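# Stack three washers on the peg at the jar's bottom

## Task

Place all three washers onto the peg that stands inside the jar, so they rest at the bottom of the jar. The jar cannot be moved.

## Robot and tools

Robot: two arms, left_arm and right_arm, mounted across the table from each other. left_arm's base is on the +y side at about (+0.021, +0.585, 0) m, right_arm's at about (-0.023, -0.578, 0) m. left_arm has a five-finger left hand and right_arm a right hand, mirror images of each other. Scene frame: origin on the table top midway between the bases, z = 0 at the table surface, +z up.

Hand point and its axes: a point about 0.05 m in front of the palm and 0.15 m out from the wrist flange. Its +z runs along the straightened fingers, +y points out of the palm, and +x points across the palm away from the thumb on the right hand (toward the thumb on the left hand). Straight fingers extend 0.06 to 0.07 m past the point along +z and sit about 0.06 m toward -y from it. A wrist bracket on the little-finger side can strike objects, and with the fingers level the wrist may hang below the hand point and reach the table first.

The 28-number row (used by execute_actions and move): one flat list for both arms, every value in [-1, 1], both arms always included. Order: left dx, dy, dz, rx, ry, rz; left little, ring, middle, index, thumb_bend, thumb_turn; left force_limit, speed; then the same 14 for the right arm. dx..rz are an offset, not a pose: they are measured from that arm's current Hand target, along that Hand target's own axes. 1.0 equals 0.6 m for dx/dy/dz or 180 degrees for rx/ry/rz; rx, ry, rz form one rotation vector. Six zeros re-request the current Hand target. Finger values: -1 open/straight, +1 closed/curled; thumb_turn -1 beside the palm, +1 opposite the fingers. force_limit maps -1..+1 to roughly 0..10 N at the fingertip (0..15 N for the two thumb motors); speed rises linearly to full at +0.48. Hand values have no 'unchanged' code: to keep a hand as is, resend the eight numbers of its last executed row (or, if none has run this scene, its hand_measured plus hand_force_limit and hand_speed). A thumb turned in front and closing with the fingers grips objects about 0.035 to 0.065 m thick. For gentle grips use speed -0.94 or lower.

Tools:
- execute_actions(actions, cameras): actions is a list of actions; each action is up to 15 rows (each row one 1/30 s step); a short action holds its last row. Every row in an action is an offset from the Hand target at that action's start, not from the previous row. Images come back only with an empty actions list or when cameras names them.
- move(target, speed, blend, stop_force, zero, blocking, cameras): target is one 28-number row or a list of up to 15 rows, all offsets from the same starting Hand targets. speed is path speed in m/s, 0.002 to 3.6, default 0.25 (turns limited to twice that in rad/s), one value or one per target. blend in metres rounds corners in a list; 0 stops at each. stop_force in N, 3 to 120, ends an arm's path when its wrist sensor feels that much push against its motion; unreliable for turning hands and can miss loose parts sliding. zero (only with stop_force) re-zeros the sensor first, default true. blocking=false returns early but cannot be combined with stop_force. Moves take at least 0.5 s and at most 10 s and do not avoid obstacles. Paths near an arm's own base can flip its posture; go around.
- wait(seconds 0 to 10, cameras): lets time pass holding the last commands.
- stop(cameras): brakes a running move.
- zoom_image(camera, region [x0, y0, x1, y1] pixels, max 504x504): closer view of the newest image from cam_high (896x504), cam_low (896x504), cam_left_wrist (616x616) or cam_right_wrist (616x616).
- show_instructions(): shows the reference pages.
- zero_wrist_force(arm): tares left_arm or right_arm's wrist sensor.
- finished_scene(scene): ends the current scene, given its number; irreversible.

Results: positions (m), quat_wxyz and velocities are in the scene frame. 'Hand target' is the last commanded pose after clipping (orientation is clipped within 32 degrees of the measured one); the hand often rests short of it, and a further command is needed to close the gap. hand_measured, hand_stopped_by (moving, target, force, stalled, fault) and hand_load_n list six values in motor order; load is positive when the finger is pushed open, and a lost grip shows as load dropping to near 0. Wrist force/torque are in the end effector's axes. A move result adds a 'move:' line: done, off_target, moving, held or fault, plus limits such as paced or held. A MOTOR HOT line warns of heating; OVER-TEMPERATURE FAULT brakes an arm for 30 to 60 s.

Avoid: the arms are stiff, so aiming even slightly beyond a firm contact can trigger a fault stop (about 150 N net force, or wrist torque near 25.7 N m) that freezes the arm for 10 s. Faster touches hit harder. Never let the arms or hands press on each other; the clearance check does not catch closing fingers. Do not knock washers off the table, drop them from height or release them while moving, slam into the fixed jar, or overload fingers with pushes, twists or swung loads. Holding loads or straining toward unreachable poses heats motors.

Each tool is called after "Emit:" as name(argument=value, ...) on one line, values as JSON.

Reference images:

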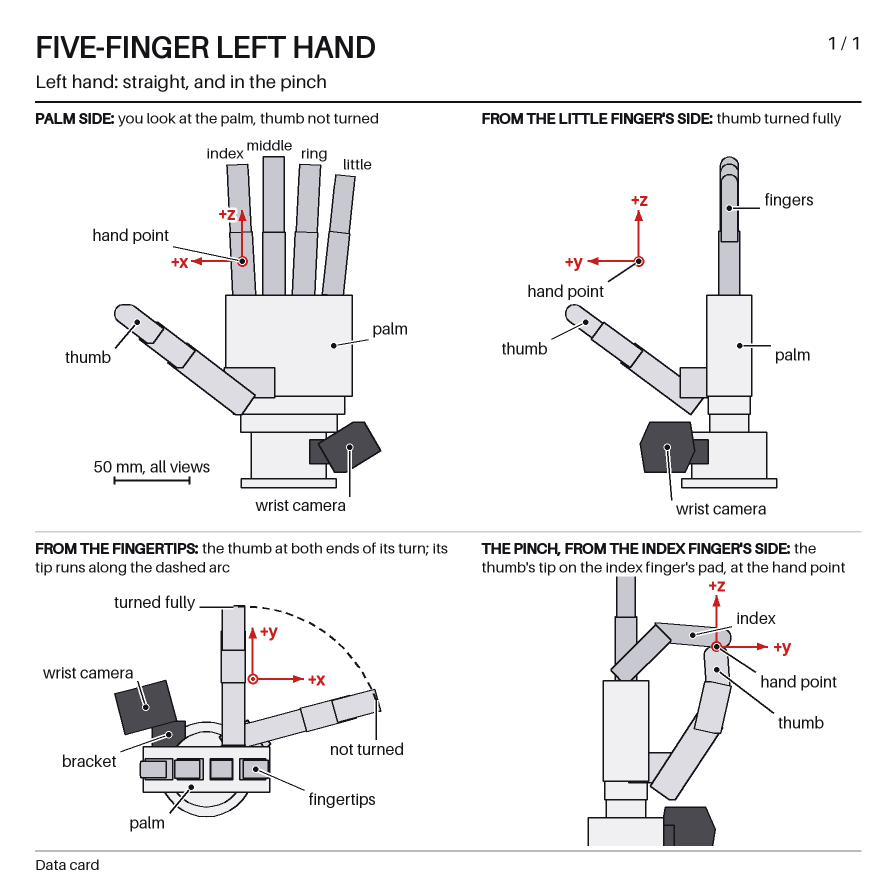

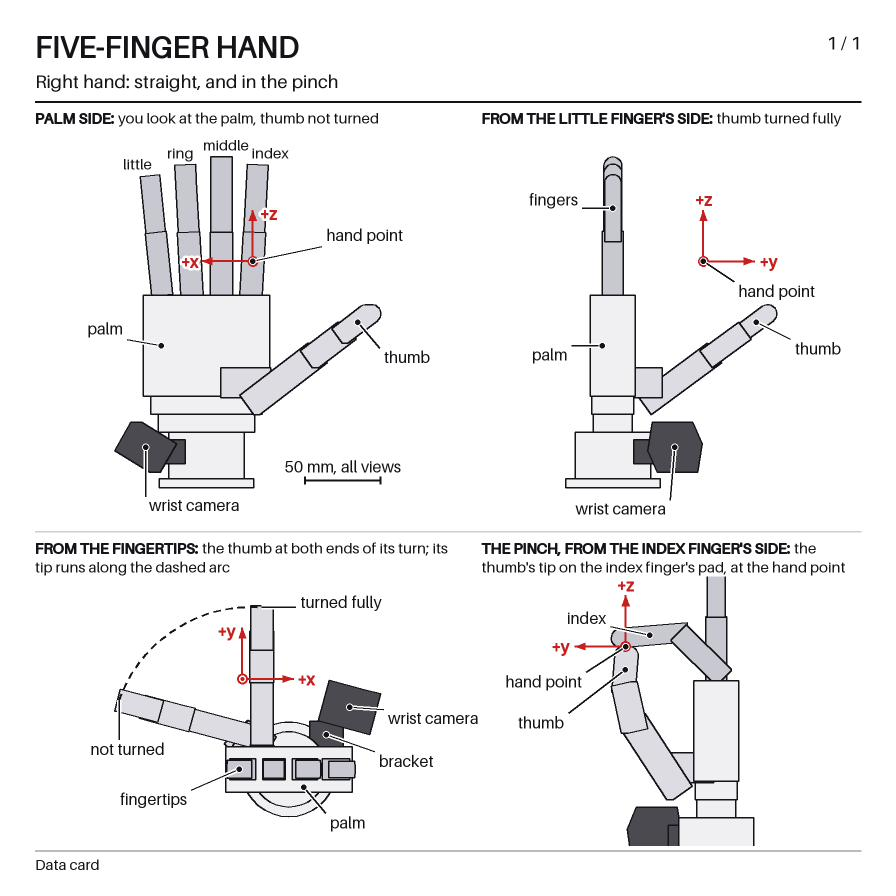

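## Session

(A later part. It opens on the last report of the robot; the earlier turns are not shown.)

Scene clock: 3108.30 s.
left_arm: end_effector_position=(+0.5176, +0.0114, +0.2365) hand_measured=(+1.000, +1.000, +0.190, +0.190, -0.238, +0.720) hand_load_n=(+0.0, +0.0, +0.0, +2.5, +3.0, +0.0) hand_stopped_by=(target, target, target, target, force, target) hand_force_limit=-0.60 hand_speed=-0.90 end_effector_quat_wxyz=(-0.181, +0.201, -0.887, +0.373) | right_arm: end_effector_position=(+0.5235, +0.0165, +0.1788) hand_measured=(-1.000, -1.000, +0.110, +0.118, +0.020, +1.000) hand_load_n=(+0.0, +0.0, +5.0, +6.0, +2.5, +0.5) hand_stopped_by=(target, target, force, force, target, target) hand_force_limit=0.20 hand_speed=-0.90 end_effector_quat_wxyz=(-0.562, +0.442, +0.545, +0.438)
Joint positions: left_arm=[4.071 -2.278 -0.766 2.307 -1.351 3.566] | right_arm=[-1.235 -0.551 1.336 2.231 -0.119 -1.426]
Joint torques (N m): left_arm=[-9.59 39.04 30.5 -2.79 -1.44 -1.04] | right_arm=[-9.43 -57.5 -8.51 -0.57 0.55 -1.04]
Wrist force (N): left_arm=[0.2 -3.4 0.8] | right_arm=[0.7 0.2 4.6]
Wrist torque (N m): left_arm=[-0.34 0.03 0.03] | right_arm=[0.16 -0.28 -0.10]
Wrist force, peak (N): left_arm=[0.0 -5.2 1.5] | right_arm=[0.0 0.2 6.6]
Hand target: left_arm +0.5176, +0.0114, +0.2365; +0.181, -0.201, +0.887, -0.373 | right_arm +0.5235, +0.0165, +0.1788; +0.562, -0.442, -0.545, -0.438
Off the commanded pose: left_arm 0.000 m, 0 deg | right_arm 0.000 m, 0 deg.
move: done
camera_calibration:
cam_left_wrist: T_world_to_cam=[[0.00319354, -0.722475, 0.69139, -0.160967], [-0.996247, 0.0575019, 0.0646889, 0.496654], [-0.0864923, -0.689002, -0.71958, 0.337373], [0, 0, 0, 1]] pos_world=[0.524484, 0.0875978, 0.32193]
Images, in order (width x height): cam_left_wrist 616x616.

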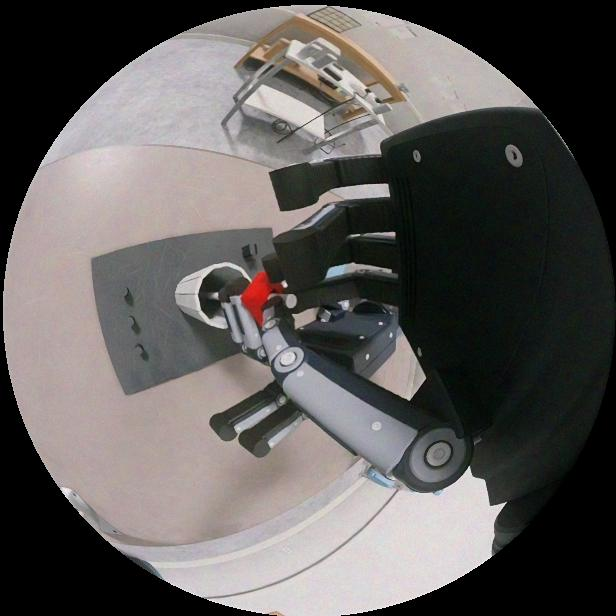

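Emit:
move(target=[0,0,0,0,0,0,1,1,0.19,0.19,0.1,0.72,-0.6,-0.9,0,0,0,0,0,0,-1,-1,-1,-1,-1,1,0.2,-0.2], speed=0.02, cameras=["cam_left_wrist", "cam_right_wrist", "cam_low"])

Emit:
zoom_image(camera="cam_left_wrist", region=[160, 240, 310, 360])

Emit:
zoom_image(camera="cam_right_wrist", region=[230, 180, 400, 400])

Scene clock: 3121.97 s.
left_arm: end_effector_position=(+0.5176, +0.0115, +0.2365) hand_measured=(+1.000, +1.000, +0.190, +0.190, -0.238, +0.720) hand_load_n=(+0.0, +0.0, +0.0, +0.0, +0.0, +0.0) hand_stopped_by=(target, target, target, target, force, target) hand_force_limit=-0.60 hand_speed=-0.90 end_effector_quat_wxyz=(-0.181, +0.201, -0.887, +0.373) | right_arm: end_effector_position=(+0.5235, +0.0165, +0.1788) hand_measured=(-1.000, -1.000, -1.000, -1.000, -1.000, +1.000) hand_load_n=(+0.0, +0.0, +0.0, +0.0, +0.0, +0.0) hand_stopped_by=(target, target, target, target, target, target) hand_force_limit=0.20 hand_speed=-0.20 end_effector_quat_wxyz=(-0.562, +0.442, +0.545, +0.438)
Joint positions: left_arm=[4.071 -2.278 -0.766 2.307 -1.351 3.566] | right_arm=[-1.235 -0.551 1.336 2.231 -0.119 -1.426]
Joint torques (N m): left_arm=[-8.81 41.63 25.33 -0.49 1.73 -1.04] | right_arm=[4.22 -57.61 -8.12 -0.69 0.53 -1.46]
Wrist force (N): left_arm=[-0.2 -1.9 0.1] | right_arm=[1.9 0.5 2.9]
Wrist torque (N m): left_arm=[-0.31 0.09 0.00] | right_arm=[0.19 -0.25 -0.07]
Wrist force, peak (N): left_arm=[-0.1 -3.7 1.2] | right_arm=[1.0 0.1 4.9]
Hand target: left_arm +0.5176, +0.0114, +0.2365; +0.181, -0.201, +0.887, -0.373 | right_arm +0.5235, +0.0165, +0.1788; +0.562, -0.442, -0.545, -0.438
Off the commanded pose: left_arm 0.000 m, 0 deg | right_arm 0.000 m, 0 deg.
move: done
camera_calibration:
cam_left_wrist: T_world_to_cam=[[0.00311819, -0.722518, 0.691345, -0.160909], [-0.996248, 0.0575474, 0.0646356, 0.496667], [-0.0864855, -0.688953, -0.719628, 0.337381], [0, 0, 0, 1]] pos_world=[0.524484, 0.0875977, 0.32193]
cam_right_wrist: T_world_to_cam=[[0.926044, 0.25732, 0.276097, -0.535253], [0.367438, -0.447576, -0.81527, -0.0421514], [-0.0862104, 0.856424, -0.509024, 0.234779], [0, 0, 0, 1]] pos_world=[0.531396, -0.0822053, 0.232925]
Images, in order (width x height): cam_low 896x504, cam_left_wrist 616x616, cam_right_wrist 616x616.

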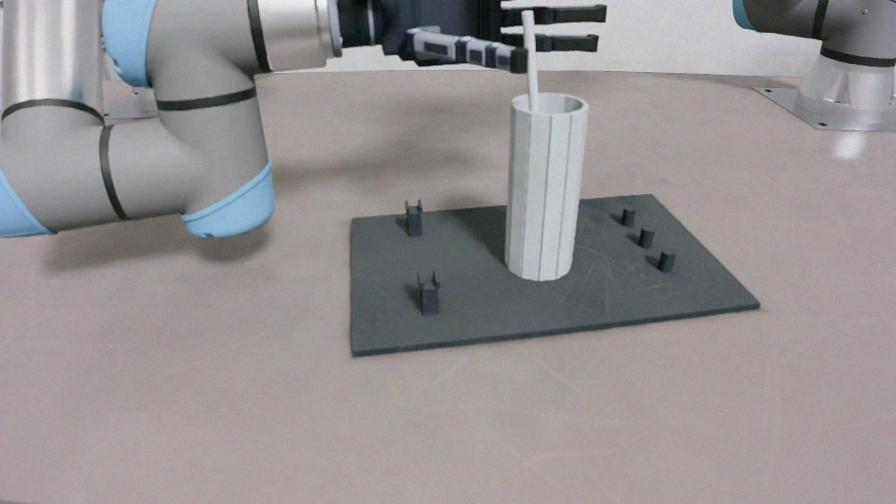

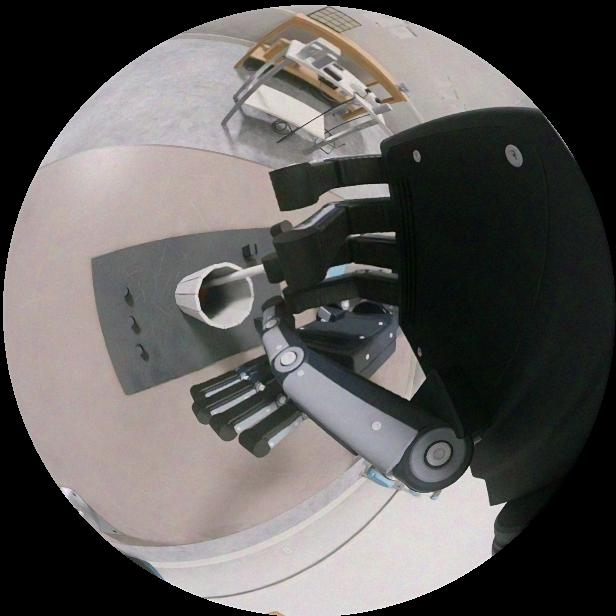

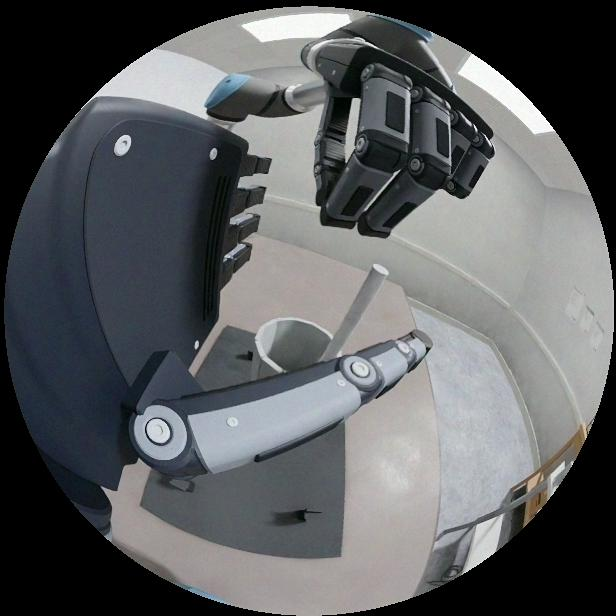

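Scaled by 3.360 from the camera's 616x616 image, which has a finer 880x880 frame.

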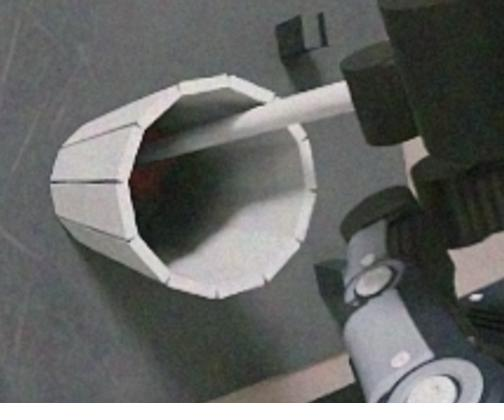

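Scaled by 2.291 from the camera's 616x616 image, which has a finer 880x880 frame.

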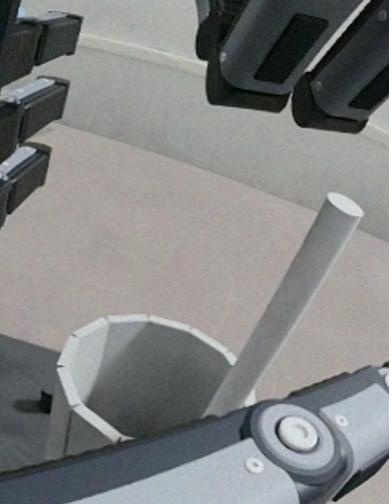

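Emit:
zoom_image(camera="cam_left_wrist", region=[170, 255, 260, 335])

Scaled by 5.600 from the camera's 616x616 image, which has a finer 880x880 frame.

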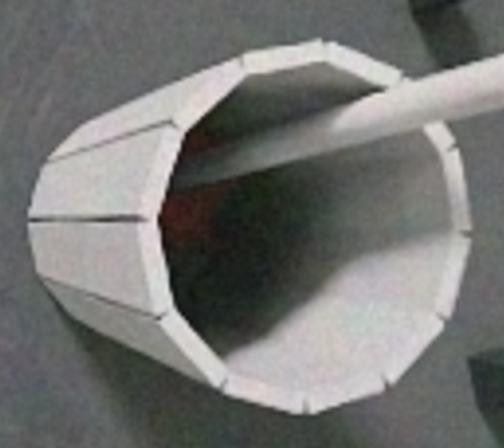

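Emit:
move(target=[[-0.02362,-0.09608,-0.0856,0,0,0,1,1,0.19,0.19,0.1,0.72,-0.6,-0.9,0,0,-0.12,0,0,0,-1,-1,-1,-1,-1,1,0.2,-0.2],[0.03146,-0.1615,-0.02737,0,0,0,1,1,0.19,0.19,0.1,0.72,-0.6,-0.9,0,0,-0.22,0,0,0,-1,-1,-1,-1,-1,1,0.2,-0.2]], speed=0.08, cameras=["cam_left_wrist", "cam_right_wrist", "cam_low", "cam_high"])

Emit:
zoom_image(camera="cam_left_wrist", region=[100, 240, 200, 350])

Emit:
zoom_image(camera="cam_low", region=[450, 0, 650, 140])

Scene clock: 3189.83 s.
left_arm: end_effector_position=(+0.5145, -0.0494, +0.3146) hand_measured=(+1.000, +1.000, +0.190, +0.190, -0.238, +0.720) hand_load_n=(+0.0, +0.0, +0.0, +0.0, +0.0, +0.5) hand_stopped_by=(target, target, target, target, force, target) hand_force_limit=-0.60 hand_speed=-0.90 end_effector_quat_wxyz=(-0.194, +0.200, -0.873, +0.399) | right_arm: end_effector_position=(+0.5531, -0.1121, +0.1769) hand_measured=(-1.000, -1.000, -1.000, -1.000, -1.000, +1.000) hand_load_n=(+0.0, +0.0, +0.0, +0.0, +0.0, +0.5) hand_stopped_by=(target, target, target, target, target, target) hand_force_limit=0.20 hand_speed=-0.20 end_effector_quat_wxyz=(-0.561, +0.442, +0.545, +0.438)
Joint positions: left_arm=[3.993 -2.564 -0.035 1.937 -1.402 3.499] | right_arm=[-1.451 -0.639 1.547 2.378 0.099 -1.696]
Joint torques (N m): left_arm=[9.65 55.87 28.8 0.36 2.04 1.35] | right_arm=[-7.24 -41.07 -20.73 -1.65 0.86 2.2]
Wrist force (N): left_arm=[-0.4 -1.8 0.0] | right_arm=[2.3 0.4 2.6]
Wrist torque (N m): left_arm=[-0.30 0.13 0.04] | right_arm=[0.16 -0.26 -0.14]
Wrist force, peak (N): left_arm=[-0.4 -2.7 -0.8] | right_arm=[2.2 0.3 3.6]
Hand target: left_arm +0.5152, -0.0502, +0.3153; +0.181, -0.201, +0.887, -0.373 | right_arm +0.5531, -0.1121, +0.1768; +0.562, -0.442, -0.545, -0.438
Off the commanded pose: left_arm 0.001 m, 4 deg | right_arm 0.000 m, 0 deg.
elbow stopped short (left arm): the move would have taken joint 3 (elbow) straighter than the controller allows.
move: off_target (left_arm)
camera_calibration:
cam_left_wrist: T_world_to_cam=[[-0.0219317, -0.686774, 0.72654, -0.255323], [-0.998199, 0.0556231, 0.0224466, 0.506205], [-0.0558281, -0.724739, -0.686758, 0.323605], [0, 0, 0, 1]] pos_world=[0.51776, 0.0310231, 0.396378]
cam_right_wrist: T_world_to_cam=[[0.92595, 0.257636, 0.276115, -0.528986], [0.367672, -0.448098, -0.814877, -0.112342], [-0.0862154, 0.856056, -0.509642, 0.346534], [0, 0, 0, 1]] pos_world=[0.560996, -0.210707, 0.231124]

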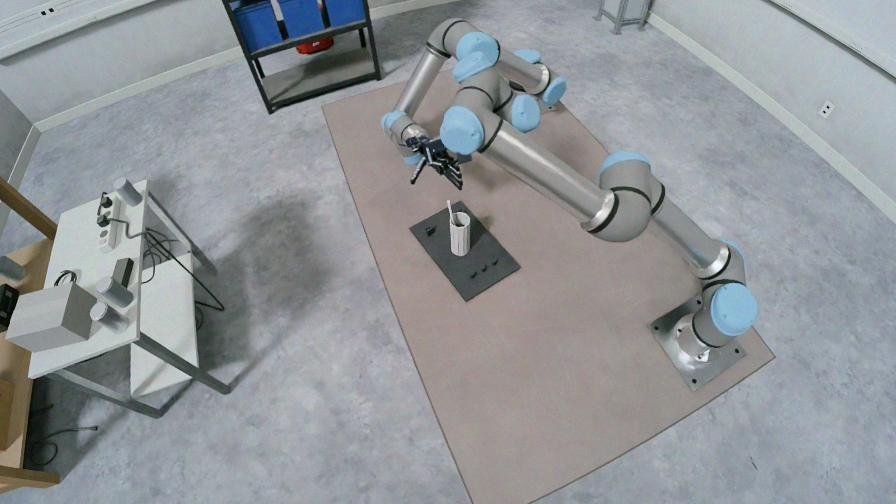

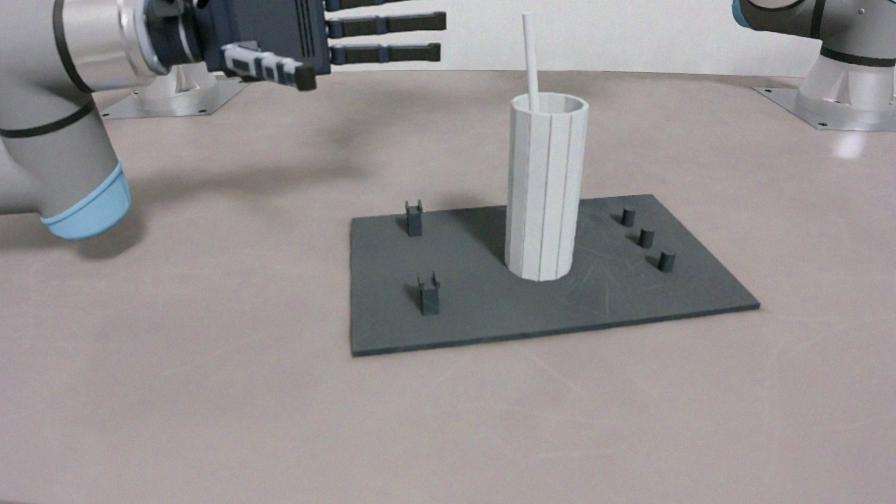

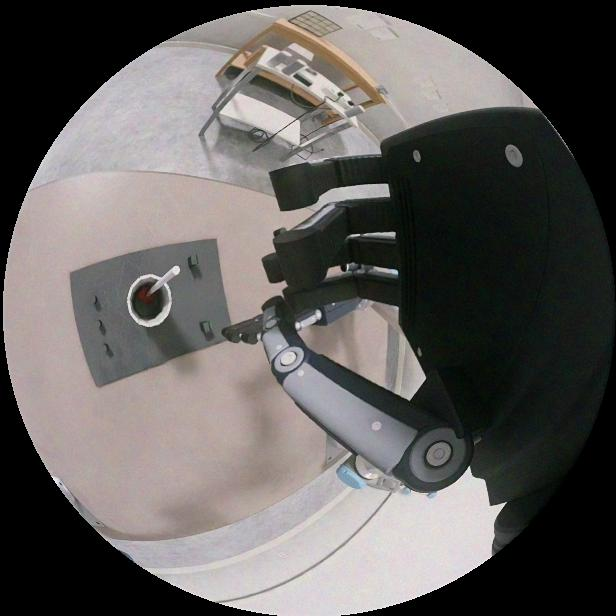

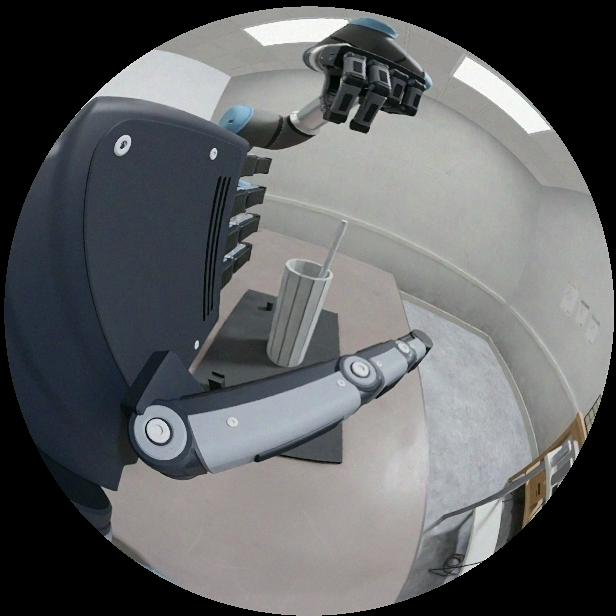

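Scaled by 4.582 from the camera's 616x616 image, which has a finer 880x880 frame.

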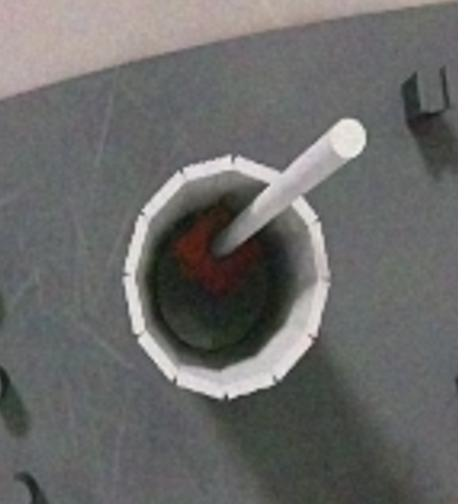

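Scaled by 2.520.

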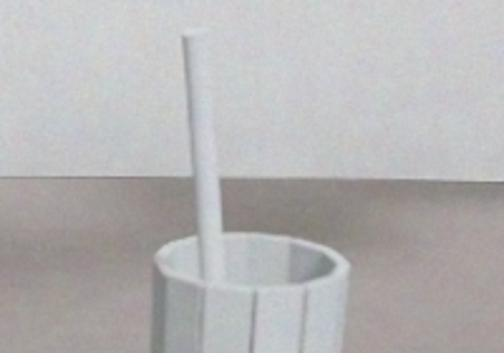

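Emit:
zoom_image(camera="cam_left_wrist", region=[124, 270, 184, 330])

Scaled by 8.400 from the camera's 616x616 image, which has a finer 880x880 frame.

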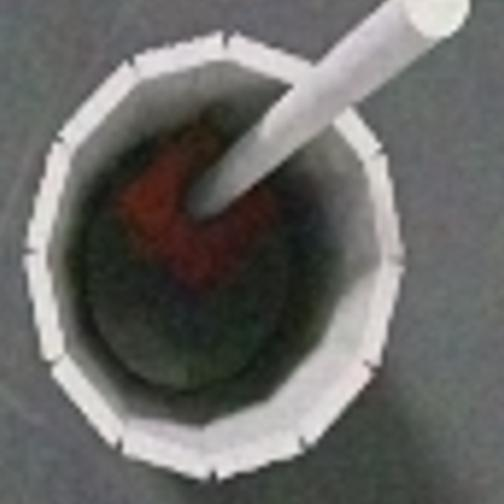

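Emit:
move(target=[0.0271,0.1102,0.0981,0,0,0,1,1,0.19,0.19,0.1,0.72,-0.6,-0.9,0,0,0,0,0,0,-1,-1,-1,-1,-1,1,0.2,-0.2], speed=0.08, cameras=["cam_left_wrist"])

Emit:
zoom_image(camera="cam_left_wrist", region=[100, 250, 200, 350])

Emit:
zoom_image(camera="cam_left_wrist", region=[125, 275, 175, 325])

Scene clock: 3338.53 s.
left_arm: end_effector_position=(+0.5144, -0.0506, +0.2251) hand_measured=(+1.000, +1.000, +0.190, +0.190, -0.238, +0.720) hand_load_n=(+0.0, +0.0, +0.0, +0.0, +0.5, +0.0) hand_stopped_by=(target, target, target, target, force, target) hand_force_limit=-0.60 hand_speed=-0.90 end_effector_quat_wxyz=(-0.181, +0.201, -0.887, +0.373) end_effector_velocity=(+0.000, +0.000, +0.002) end_effector_angular_velocity=(+0.000, +0.000, +0.000) | right_arm: end_effector_position=(+0.5531, -0.1121, +0.1768) hand_measured=(-1.000, -1.000, -1.000, -1.000, -1.000, +1.000) hand_load_n=(+0.0, +0.0, +0.0, +0.0, +0.0, +0.0) hand_stopped_by=(target, target, target, target, target, target) hand_force_limit=0.20 hand_speed=-0.20 end_effector_quat_wxyz=(-0.561, +0.442, +0.545, +0.438)
Joint positions: left_arm=[3.988 -2.451 -0.485 2.21 -1.412 3.51] | right_arm=[-1.451 -0.639 1.547 2.378 0.099 -1.696]
Joint velocities: left_arm=[0 0 0.005 -0.005 0 0] | right_arm=[within noise]
Joint torques (N m): left_arm=[-6.18 58.42 30.59 -2.27 0.02 -0.28] | right_arm=[-7.52 -40.75 -21.13 0.37 -0.42 -1.86]
Wrist force (N): left_arm=[0.3 -1.7 0.0] | right_arm=[2.1 0.4 2.6]
Wrist torque (N m): left_arm=[-0.27 0.02 0.05] | right_arm=[0.16 -0.25 -0.14]
Wrist force, peak (N): left_arm=[-0.1 -3.0 -0.5] | right_arm=[2.5 0.4 3.0]
Hand target: left_arm +0.5145, -0.0506, +0.2253; +0.181, -0.201, +0.887, -0.373 | right_arm +0.5531, -0.1121, +0.1768; +0.561, -0.442, -0.545, -0.438
Off the commanded pose: left_arm 0.000 m, 0 deg | right_arm 0.000 m, 0 deg.
move: done
camera_calibration:
cam_left_wrist: T_world_to_cam=[[0.00309603, -0.722665, 0.691191, -0.197821], [-0.996239, 0.0576224, 0.0647087, 0.497748], [-0.0865908, -0.688792, -0.719769, 0.286352], [0, 0, 0, 1]] pos_world=[0.521284, 0.0255976, 0.310631]
Images, in order (width x height): cam_left_wrist 616x616.

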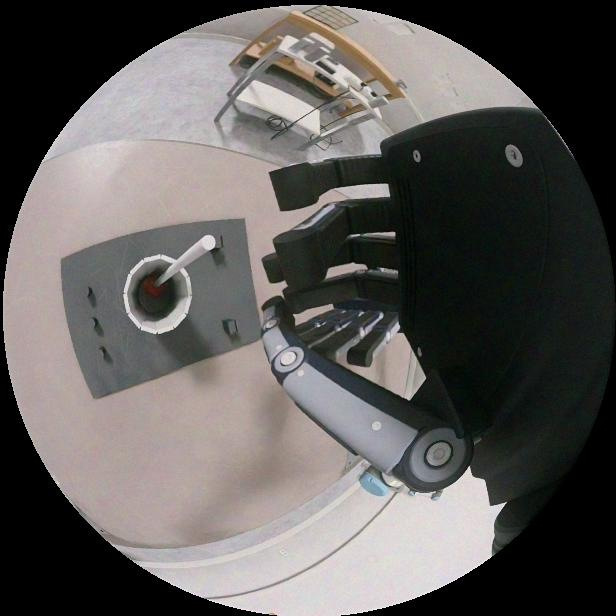

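Scaled by 5.040 from the camera's 616x616 image, which has a finer 880x880 frame.

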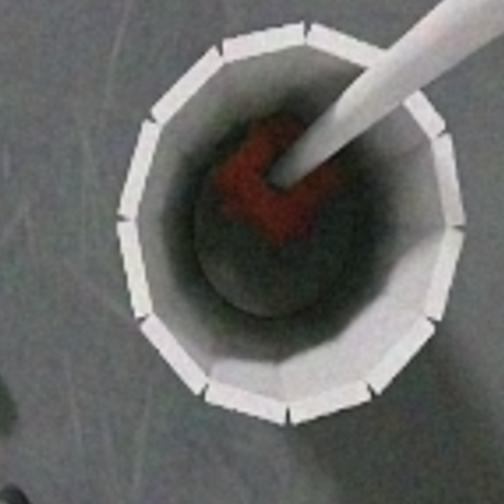

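Scaled by 10.080 from the camera's 616x616 image, which has a finer 880x880 frame.

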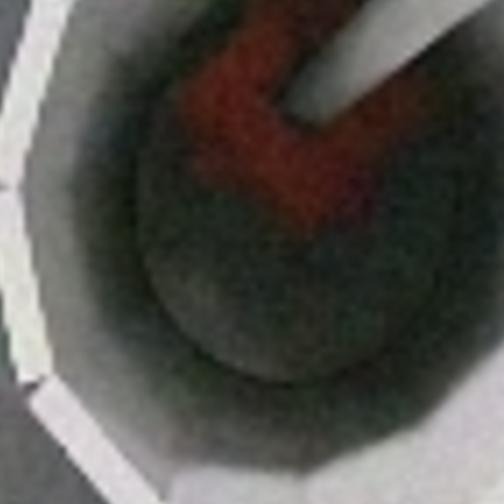

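Emit:
move(target=[[-0.01345,-0.05472,-0.04875,0,0,0,1,1,0.19,0.19,-0.76,0.72,-0.6,-0.5,0,0,-0.08,0,0,0,-1,-1,-1,-1,-1,1,0.2,-0.2],[-0.08542,-0.03083,-0.0557,0,0,0,1,1,0.19,0.19,-0.76,0.72,-0.6,-0.5,0,0,-0.1333,0,0,0,-1,-1,-1,-1,-1,1,0.2,-0.2]], speed=0.08, blend=[0.01,0], cameras=["cam_left_wrist", "cam_right_wrist", "cam_low", "cam_high"])

Emit:
zoom_image(camera="cam_left_wrist", region=[150, 250, 270, 370])

Emit:
zoom_image(camera="cam_right_wrist", region=[250, 170, 380, 390])

Emit:
zoom_image(camera="cam_high", region=[430, 170, 500, 260])

Scene clock: 3541.17 s.
left_arm: end_effector_position=(+0.5466, -0.0174, +0.2696) hand_measured=(+1.000, +1.000, +0.190, +0.190, -0.760, +0.720) hand_load_n=(+0.0, +0.0, +0.0, +0.0, +0.0, +0.0) hand_stopped_by=(target, target, target, target, target, target) hand_force_limit=-0.60 hand_speed=-0.50 end_effector_quat_wxyz=(-0.181, +0.201, -0.887, +0.373) | right_arm: end_effector_position=(+0.5711, -0.1901, +0.1757) hand_measured=(-1.000, -1.000, -1.000, -1.000, -1.000, +1.000) hand_load_n=(+0.0, +0.0, +0.0, +0.0, +0.0, +0.5) hand_stopped_by=(target, target, target, target, target, target) hand_force_limit=0.20 hand_speed=-0.20 end_effector_quat_wxyz=(-0.561, +0.442, +0.545, +0.438)
Joint positions: left_arm=[4.059 -2.512 -0.253 2.03 -1.359 3.558] | right_arm=[-1.584 -0.63 1.534 2.3 0.231 -1.613]
Joint torques (N m): left_arm=[-9.37 56.97 12.19 1.13 -1.34 -1.54] | right_arm=[6.76 -44.85 -15.95 0.29 -1.44 0.27]
Wrist force (N): left_arm=[-0.2 -2.0 0.2] | right_arm=[2.3 0.2 2.7]
Wrist torque (N m): left_arm=[-0.34 0.10 0.07] | right_arm=[0.16 -0.30 -0.15]
Wrist force, peak (N): left_arm=[-0.1 -2.6 0.0] | right_arm=[2.7 0.3 3.4]
Hand target: left_arm +0.5465, -0.0175, +0.2696; +0.181, -0.201, +0.887, -0.373 | right_arm +0.5711, -0.1901, +0.1757; +0.561, -0.442, -0.545, -0.438
Off the commanded pose: left_arm 0.000 m, 0 deg | right_arm 0.000 m, 0 deg.
move: done
camera_calibration:
cam_left_wrist: T_world_to_cam=[[0.0031223, -0.72247, 0.691395, -0.204714], [-0.996239, 0.0576221, 0.064711, 0.524941], [-0.0865914, -0.688996, -0.719573, 0.3439], [0, 0, 0, 1]] pos_world=[0.553384, 0.0587978, 0.35503]
cam_right_wrist: T_world_to_cam=[[0.925994, 0.257583, 0.276019, -0.525191], [0.367563, -0.448129, -0.81491, -0.154954], [-0.0862143, 0.856056, -0.509643, 0.414281], [0, 0, 0, 1]] pos_world=[0.578996, -0.288807, 0.229824]

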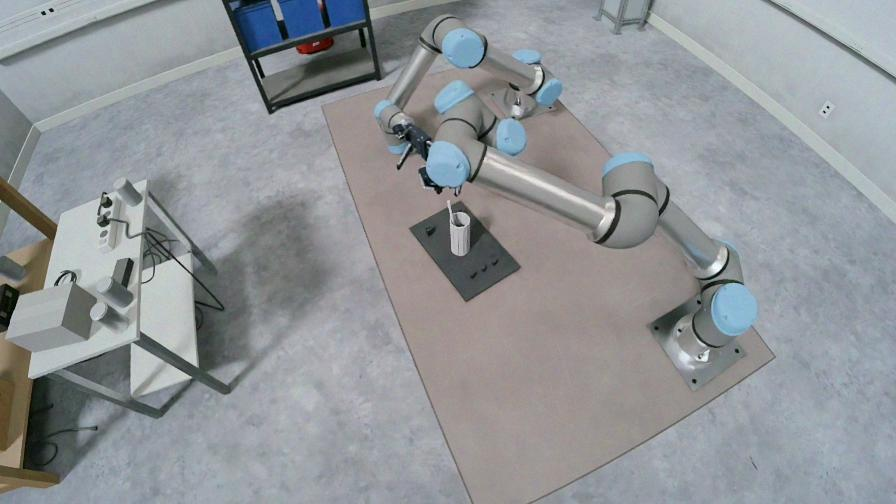

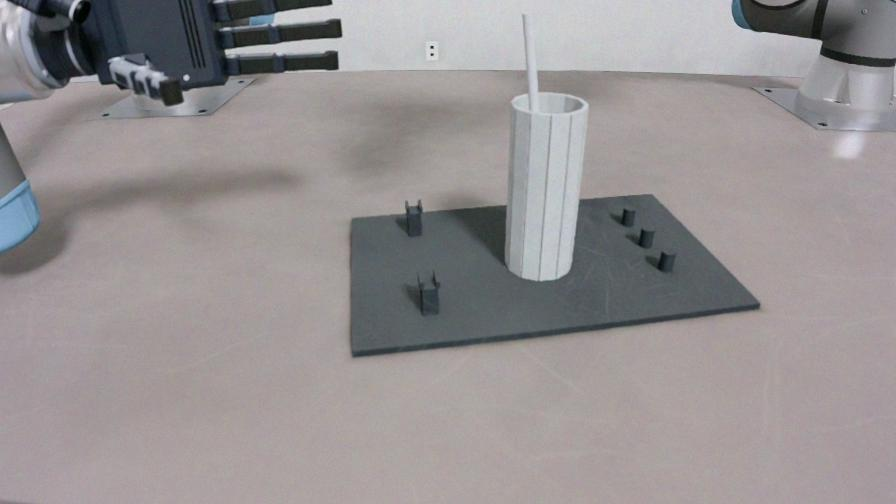

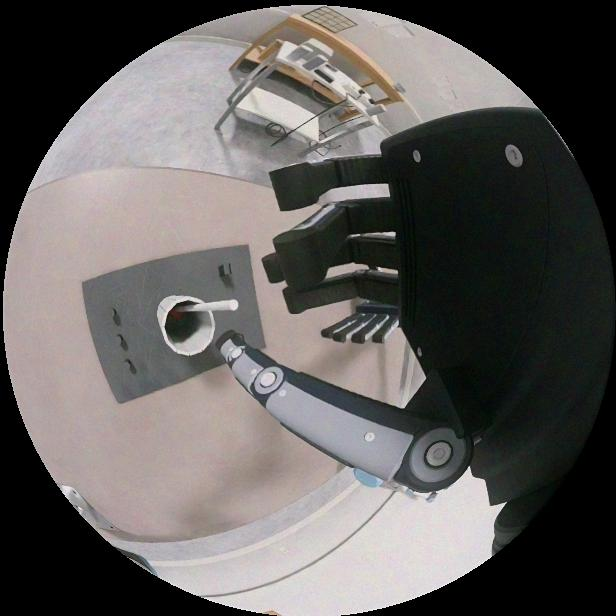

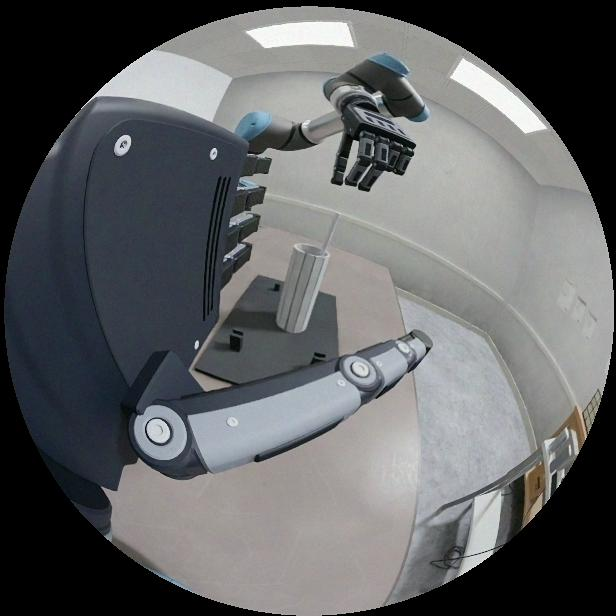

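Scaled by 4.200 from the camera's 616x616 image, which has a finer 880x880 frame.

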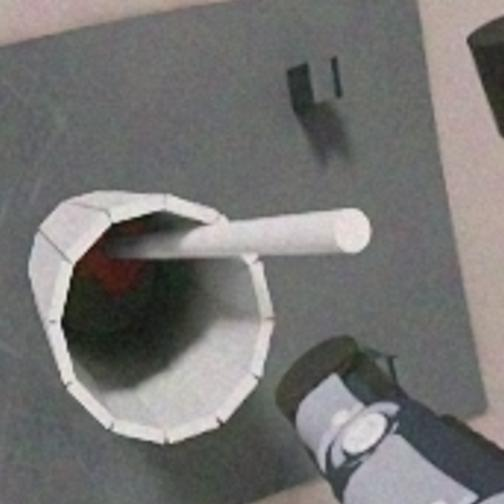

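Scaled by 2.291 from the camera's 616x616 image, which has a finer 880x880 frame.

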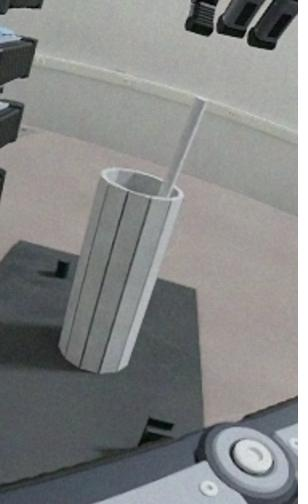

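Scaled by 5.600.

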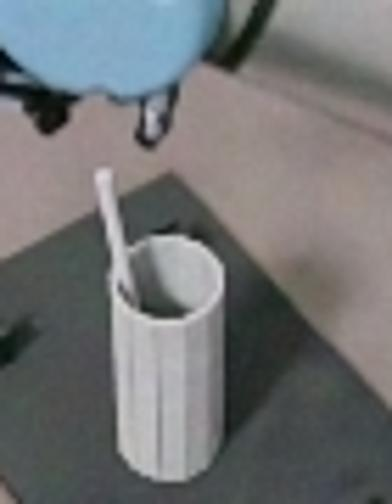

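Emit:
zoom_image(camera="cam_left_wrist", region=[150, 290, 220, 360])

Scaled by 7.200 from the camera's 616x616 image, which has a finer 880x880 frame.

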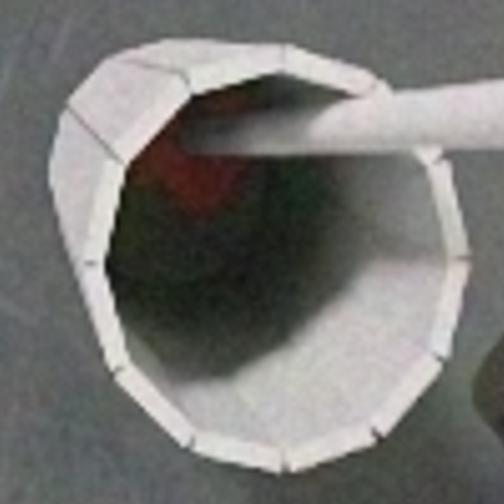

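Emit:
move(target=[-0.10282,0.16628,-0.23572,0,0,0,1,1,0.19,0.19,-0.76,0.72,-0.6,-0.5,-0.01817,0.02867,0.0685,0,0.0422,0.01,-1,-1,-1,-1,-1,1,0.2,-0.2], speed=0.08, cameras=["cam_right_wrist", "cam_low"])

Emit:
zoom_image(camera="cam_right_wrist", region=[220, 150, 400, 400])

Scene clock: 3699.90 s.
left_arm: end_effector_position=(+0.5104, +0.1602, +0.2994) hand_measured=(+1.000, +1.000, +0.190, +0.190, -0.760, +0.720) hand_load_n=(+0.0, +0.0, +0.0, +0.0, +0.0, +0.0) hand_stopped_by=(target, target, target, target, target, target) hand_force_limit=-0.60 hand_speed=-0.50 end_effector_quat_wxyz=(-0.181, +0.201, -0.887, +0.373) | right_arm: end_effector_position=(+0.5783, -0.1460, +0.1651) hand_measured=(-1.000, -1.000, -1.000, -1.000, -1.000, +1.000) hand_load_n=(+0.0, +0.0, +0.0, +0.0, +0.0, +0.0) hand_stopped_by=(target, target, target, target, target, target) hand_force_limit=0.20 hand_speed=-0.20 end_effector_quat_wxyz=(-0.603, +0.421, +0.500, +0.458)
Joint positions: left_arm=[4.306 -1.986 -1.074 2.272 -1.18 3.736] | right_arm=[-1.513 -0.661 1.678 2.885 0.214 -2.269]
Joint torques (N m): left_arm=[-8.98 30.07 31.33 0.76 -1.18 -1.41] | right_arm=[-8.41 -48.85 -15.1 -3.46 0.56 2.45]
Wrist force (N): left_arm=[-0.3 -2.1 0.2] | right_arm=[2.0 0.3 3.0]
Wrist torque (N m): left_arm=[-0.34 0.10 0.10] | right_arm=[0.17 -0.31 -0.12]
Wrist force, peak (N): left_arm=[-0.3 -2.5 0.4] | right_arm=[2.2 0.2 3.4]
Hand target: left_arm +0.5103, +0.1602, +0.2994; +0.181, -0.201, +0.887, -0.373 | right_arm +0.5784, -0.1461, +0.1650; +0.603, -0.421, -0.500, -0.458
Off the commanded pose: left_arm 0.000 m, 0 deg | right_arm 0.000 m, 0 deg.
move: done
camera_calibration:
cam_right_wrist: T_world_to_cam=[[0.942319, 0.223696, 0.248989, -0.55025], [0.315449, -0.344768, -0.884097, -0.0896932], [-0.111926, 0.911644, -0.395446, 0.375811], [0, 0, 0, 1]] pos_world=[0.588868, -0.25044, 0.206321]
Images, in order (width x height): cam_low 896x504, cam_right_wrist 616x616.

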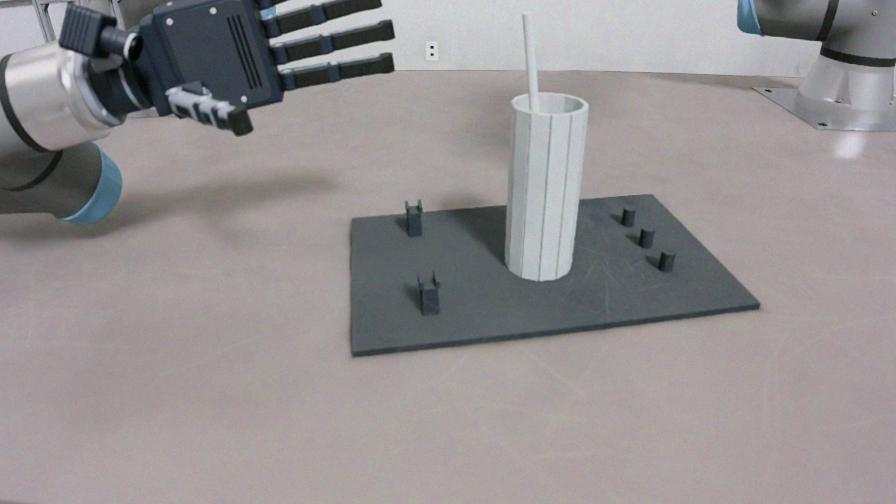

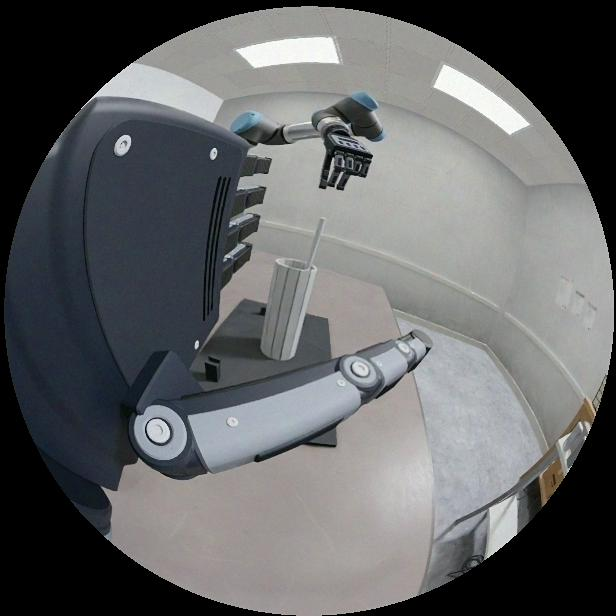

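Scaled by 2.016 from the camera's 616x616 image, which has a finer 880x880 frame.

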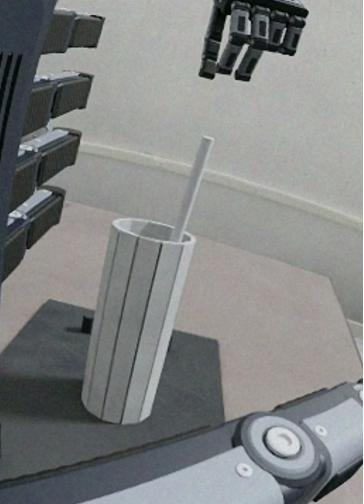

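Emit:
move(target=[0,0,0,0,0,0,1,1,0.19,0.19,-0.76,0.72,-0.6,-0.5,-0.01333,-0.00317,0.249,0,0,0,-1,-1,-1,-1,-1,1,0.2,-0.2], speed=0.05, stop_force=6, cameras=["cam_right_wrist", "cam_low", "cam_left_wrist"])

Emit:
zoom_image(camera="cam_right_wrist", region=[220, 150, 420, 400])

Emit:
zoom_image(camera="cam_low", region=[450, 0, 650, 140])

Scene clock: 3738.40 s.
left_arm: end_effector_position=(+0.5103, +0.1602, +0.2994) hand_measured=(+1.000, +1.000, +0.190, +0.190, -0.760, +0.720) hand_load_n=(+0.0, +0.0, +0.0, +0.0, +0.0, +0.0) hand_stopped_by=(target, target, target, target, target, target) hand_force_limit=-0.60 hand_speed=-0.50 end_effector_quat_wxyz=(-0.181, +0.201, -0.887, +0.373) | right_arm: end_effector_position=(+0.5434, -0.0013, +0.1791) hand_measured=(-1.000, -1.000, -1.000, -1.000, -1.000, +1.000) hand_load_n=(+0.0, +0.0, +0.0, +0.0, +0.0, +0.0) hand_stopped_by=(target, target, target, target, target, target) hand_force_limit=0.20 hand_speed=-0.20 end_effector_quat_wxyz=(-0.603, +0.421, +0.500, +0.458)
Joint positions: left_arm=[4.306 -1.986 -1.074 2.272 -1.18 3.736] | right_arm=[-1.274 -0.901 1.662 4.465 0.169 -3.611]
Joint torques (N m): left_arm=[-9.66 28.94 30.2 -2.42 -1.21 0.38] | right_arm=[-8.15 -42.24 -23.73 -4.25 0.55 2.17]
Wrist force (N): left_arm=[-0.2 -2.3 -0.1] | right_arm=[2.4 0.3 3.0]
Wrist torque (N m): left_arm=[-0.34 0.08 0.12] | right_arm=[0.18 -0.31 -0.04]
Wrist force, peak (N): left_arm=[-0.2 -2.5 0.6] | right_arm=[2.2 0.4 3.6]
Hand target: left_arm +0.5103, +0.1602, +0.2994; +0.181, -0.201, +0.887, -0.373 | right_arm +0.5434, -0.0013, +0.1791; +0.603, -0.421, -0.500, -0.458
Off the commanded pose: left_arm 0.000 m, 0 deg | right_arm 0.000 m, 0 deg.
move: done
camera_calibration:
cam_left_wrist: T_world_to_cam=[[0.00319354, -0.722475, 0.69139, -0.0969972], [-0.996247, 0.0575019, 0.0646889, 0.476749], [-0.0864923, -0.689002, -0.71958, 0.484599], [0, 0, 0, 1]] pos_world=[0.517184, 0.236398, 0.38493]
cam_right_wrist: T_world_to_cam=[[0.942346, 0.223517, 0.249045, -0.553265], [0.315436, -0.34483, -0.884077, -0.016423], [-0.111728, 0.911665, -0.395455, 0.245421], [0, 0, 0, 1]] pos_world=[0.553968, -0.10574, 0.220321]
Images, in order (width x height): cam_low 896x504, cam_left_wrist 616x616, cam_right_wrist 616x616.

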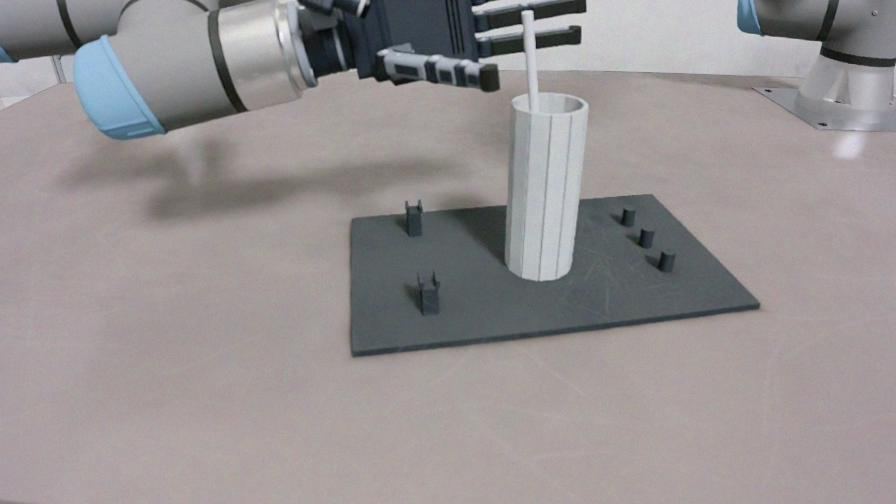

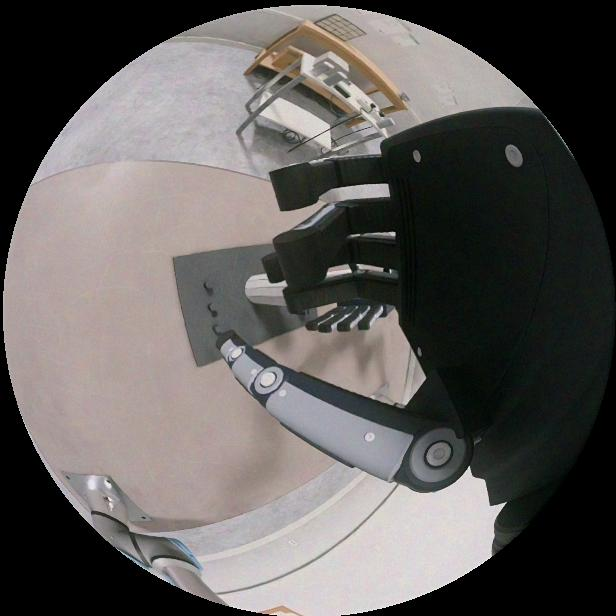

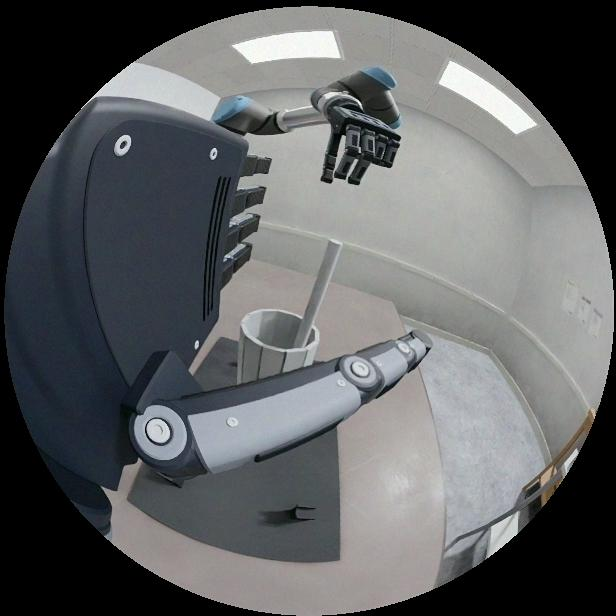

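Scaled by 2.016 from the camera's 616x616 image, which has a finer 880x880 frame.

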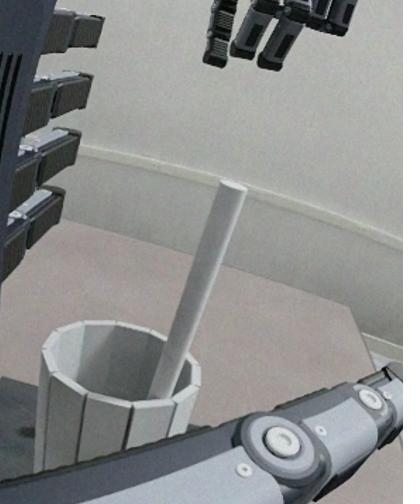

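Scaled by 2.520.

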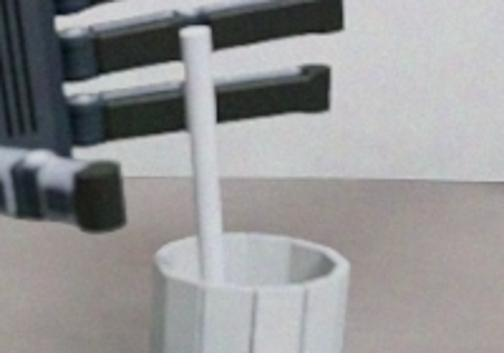

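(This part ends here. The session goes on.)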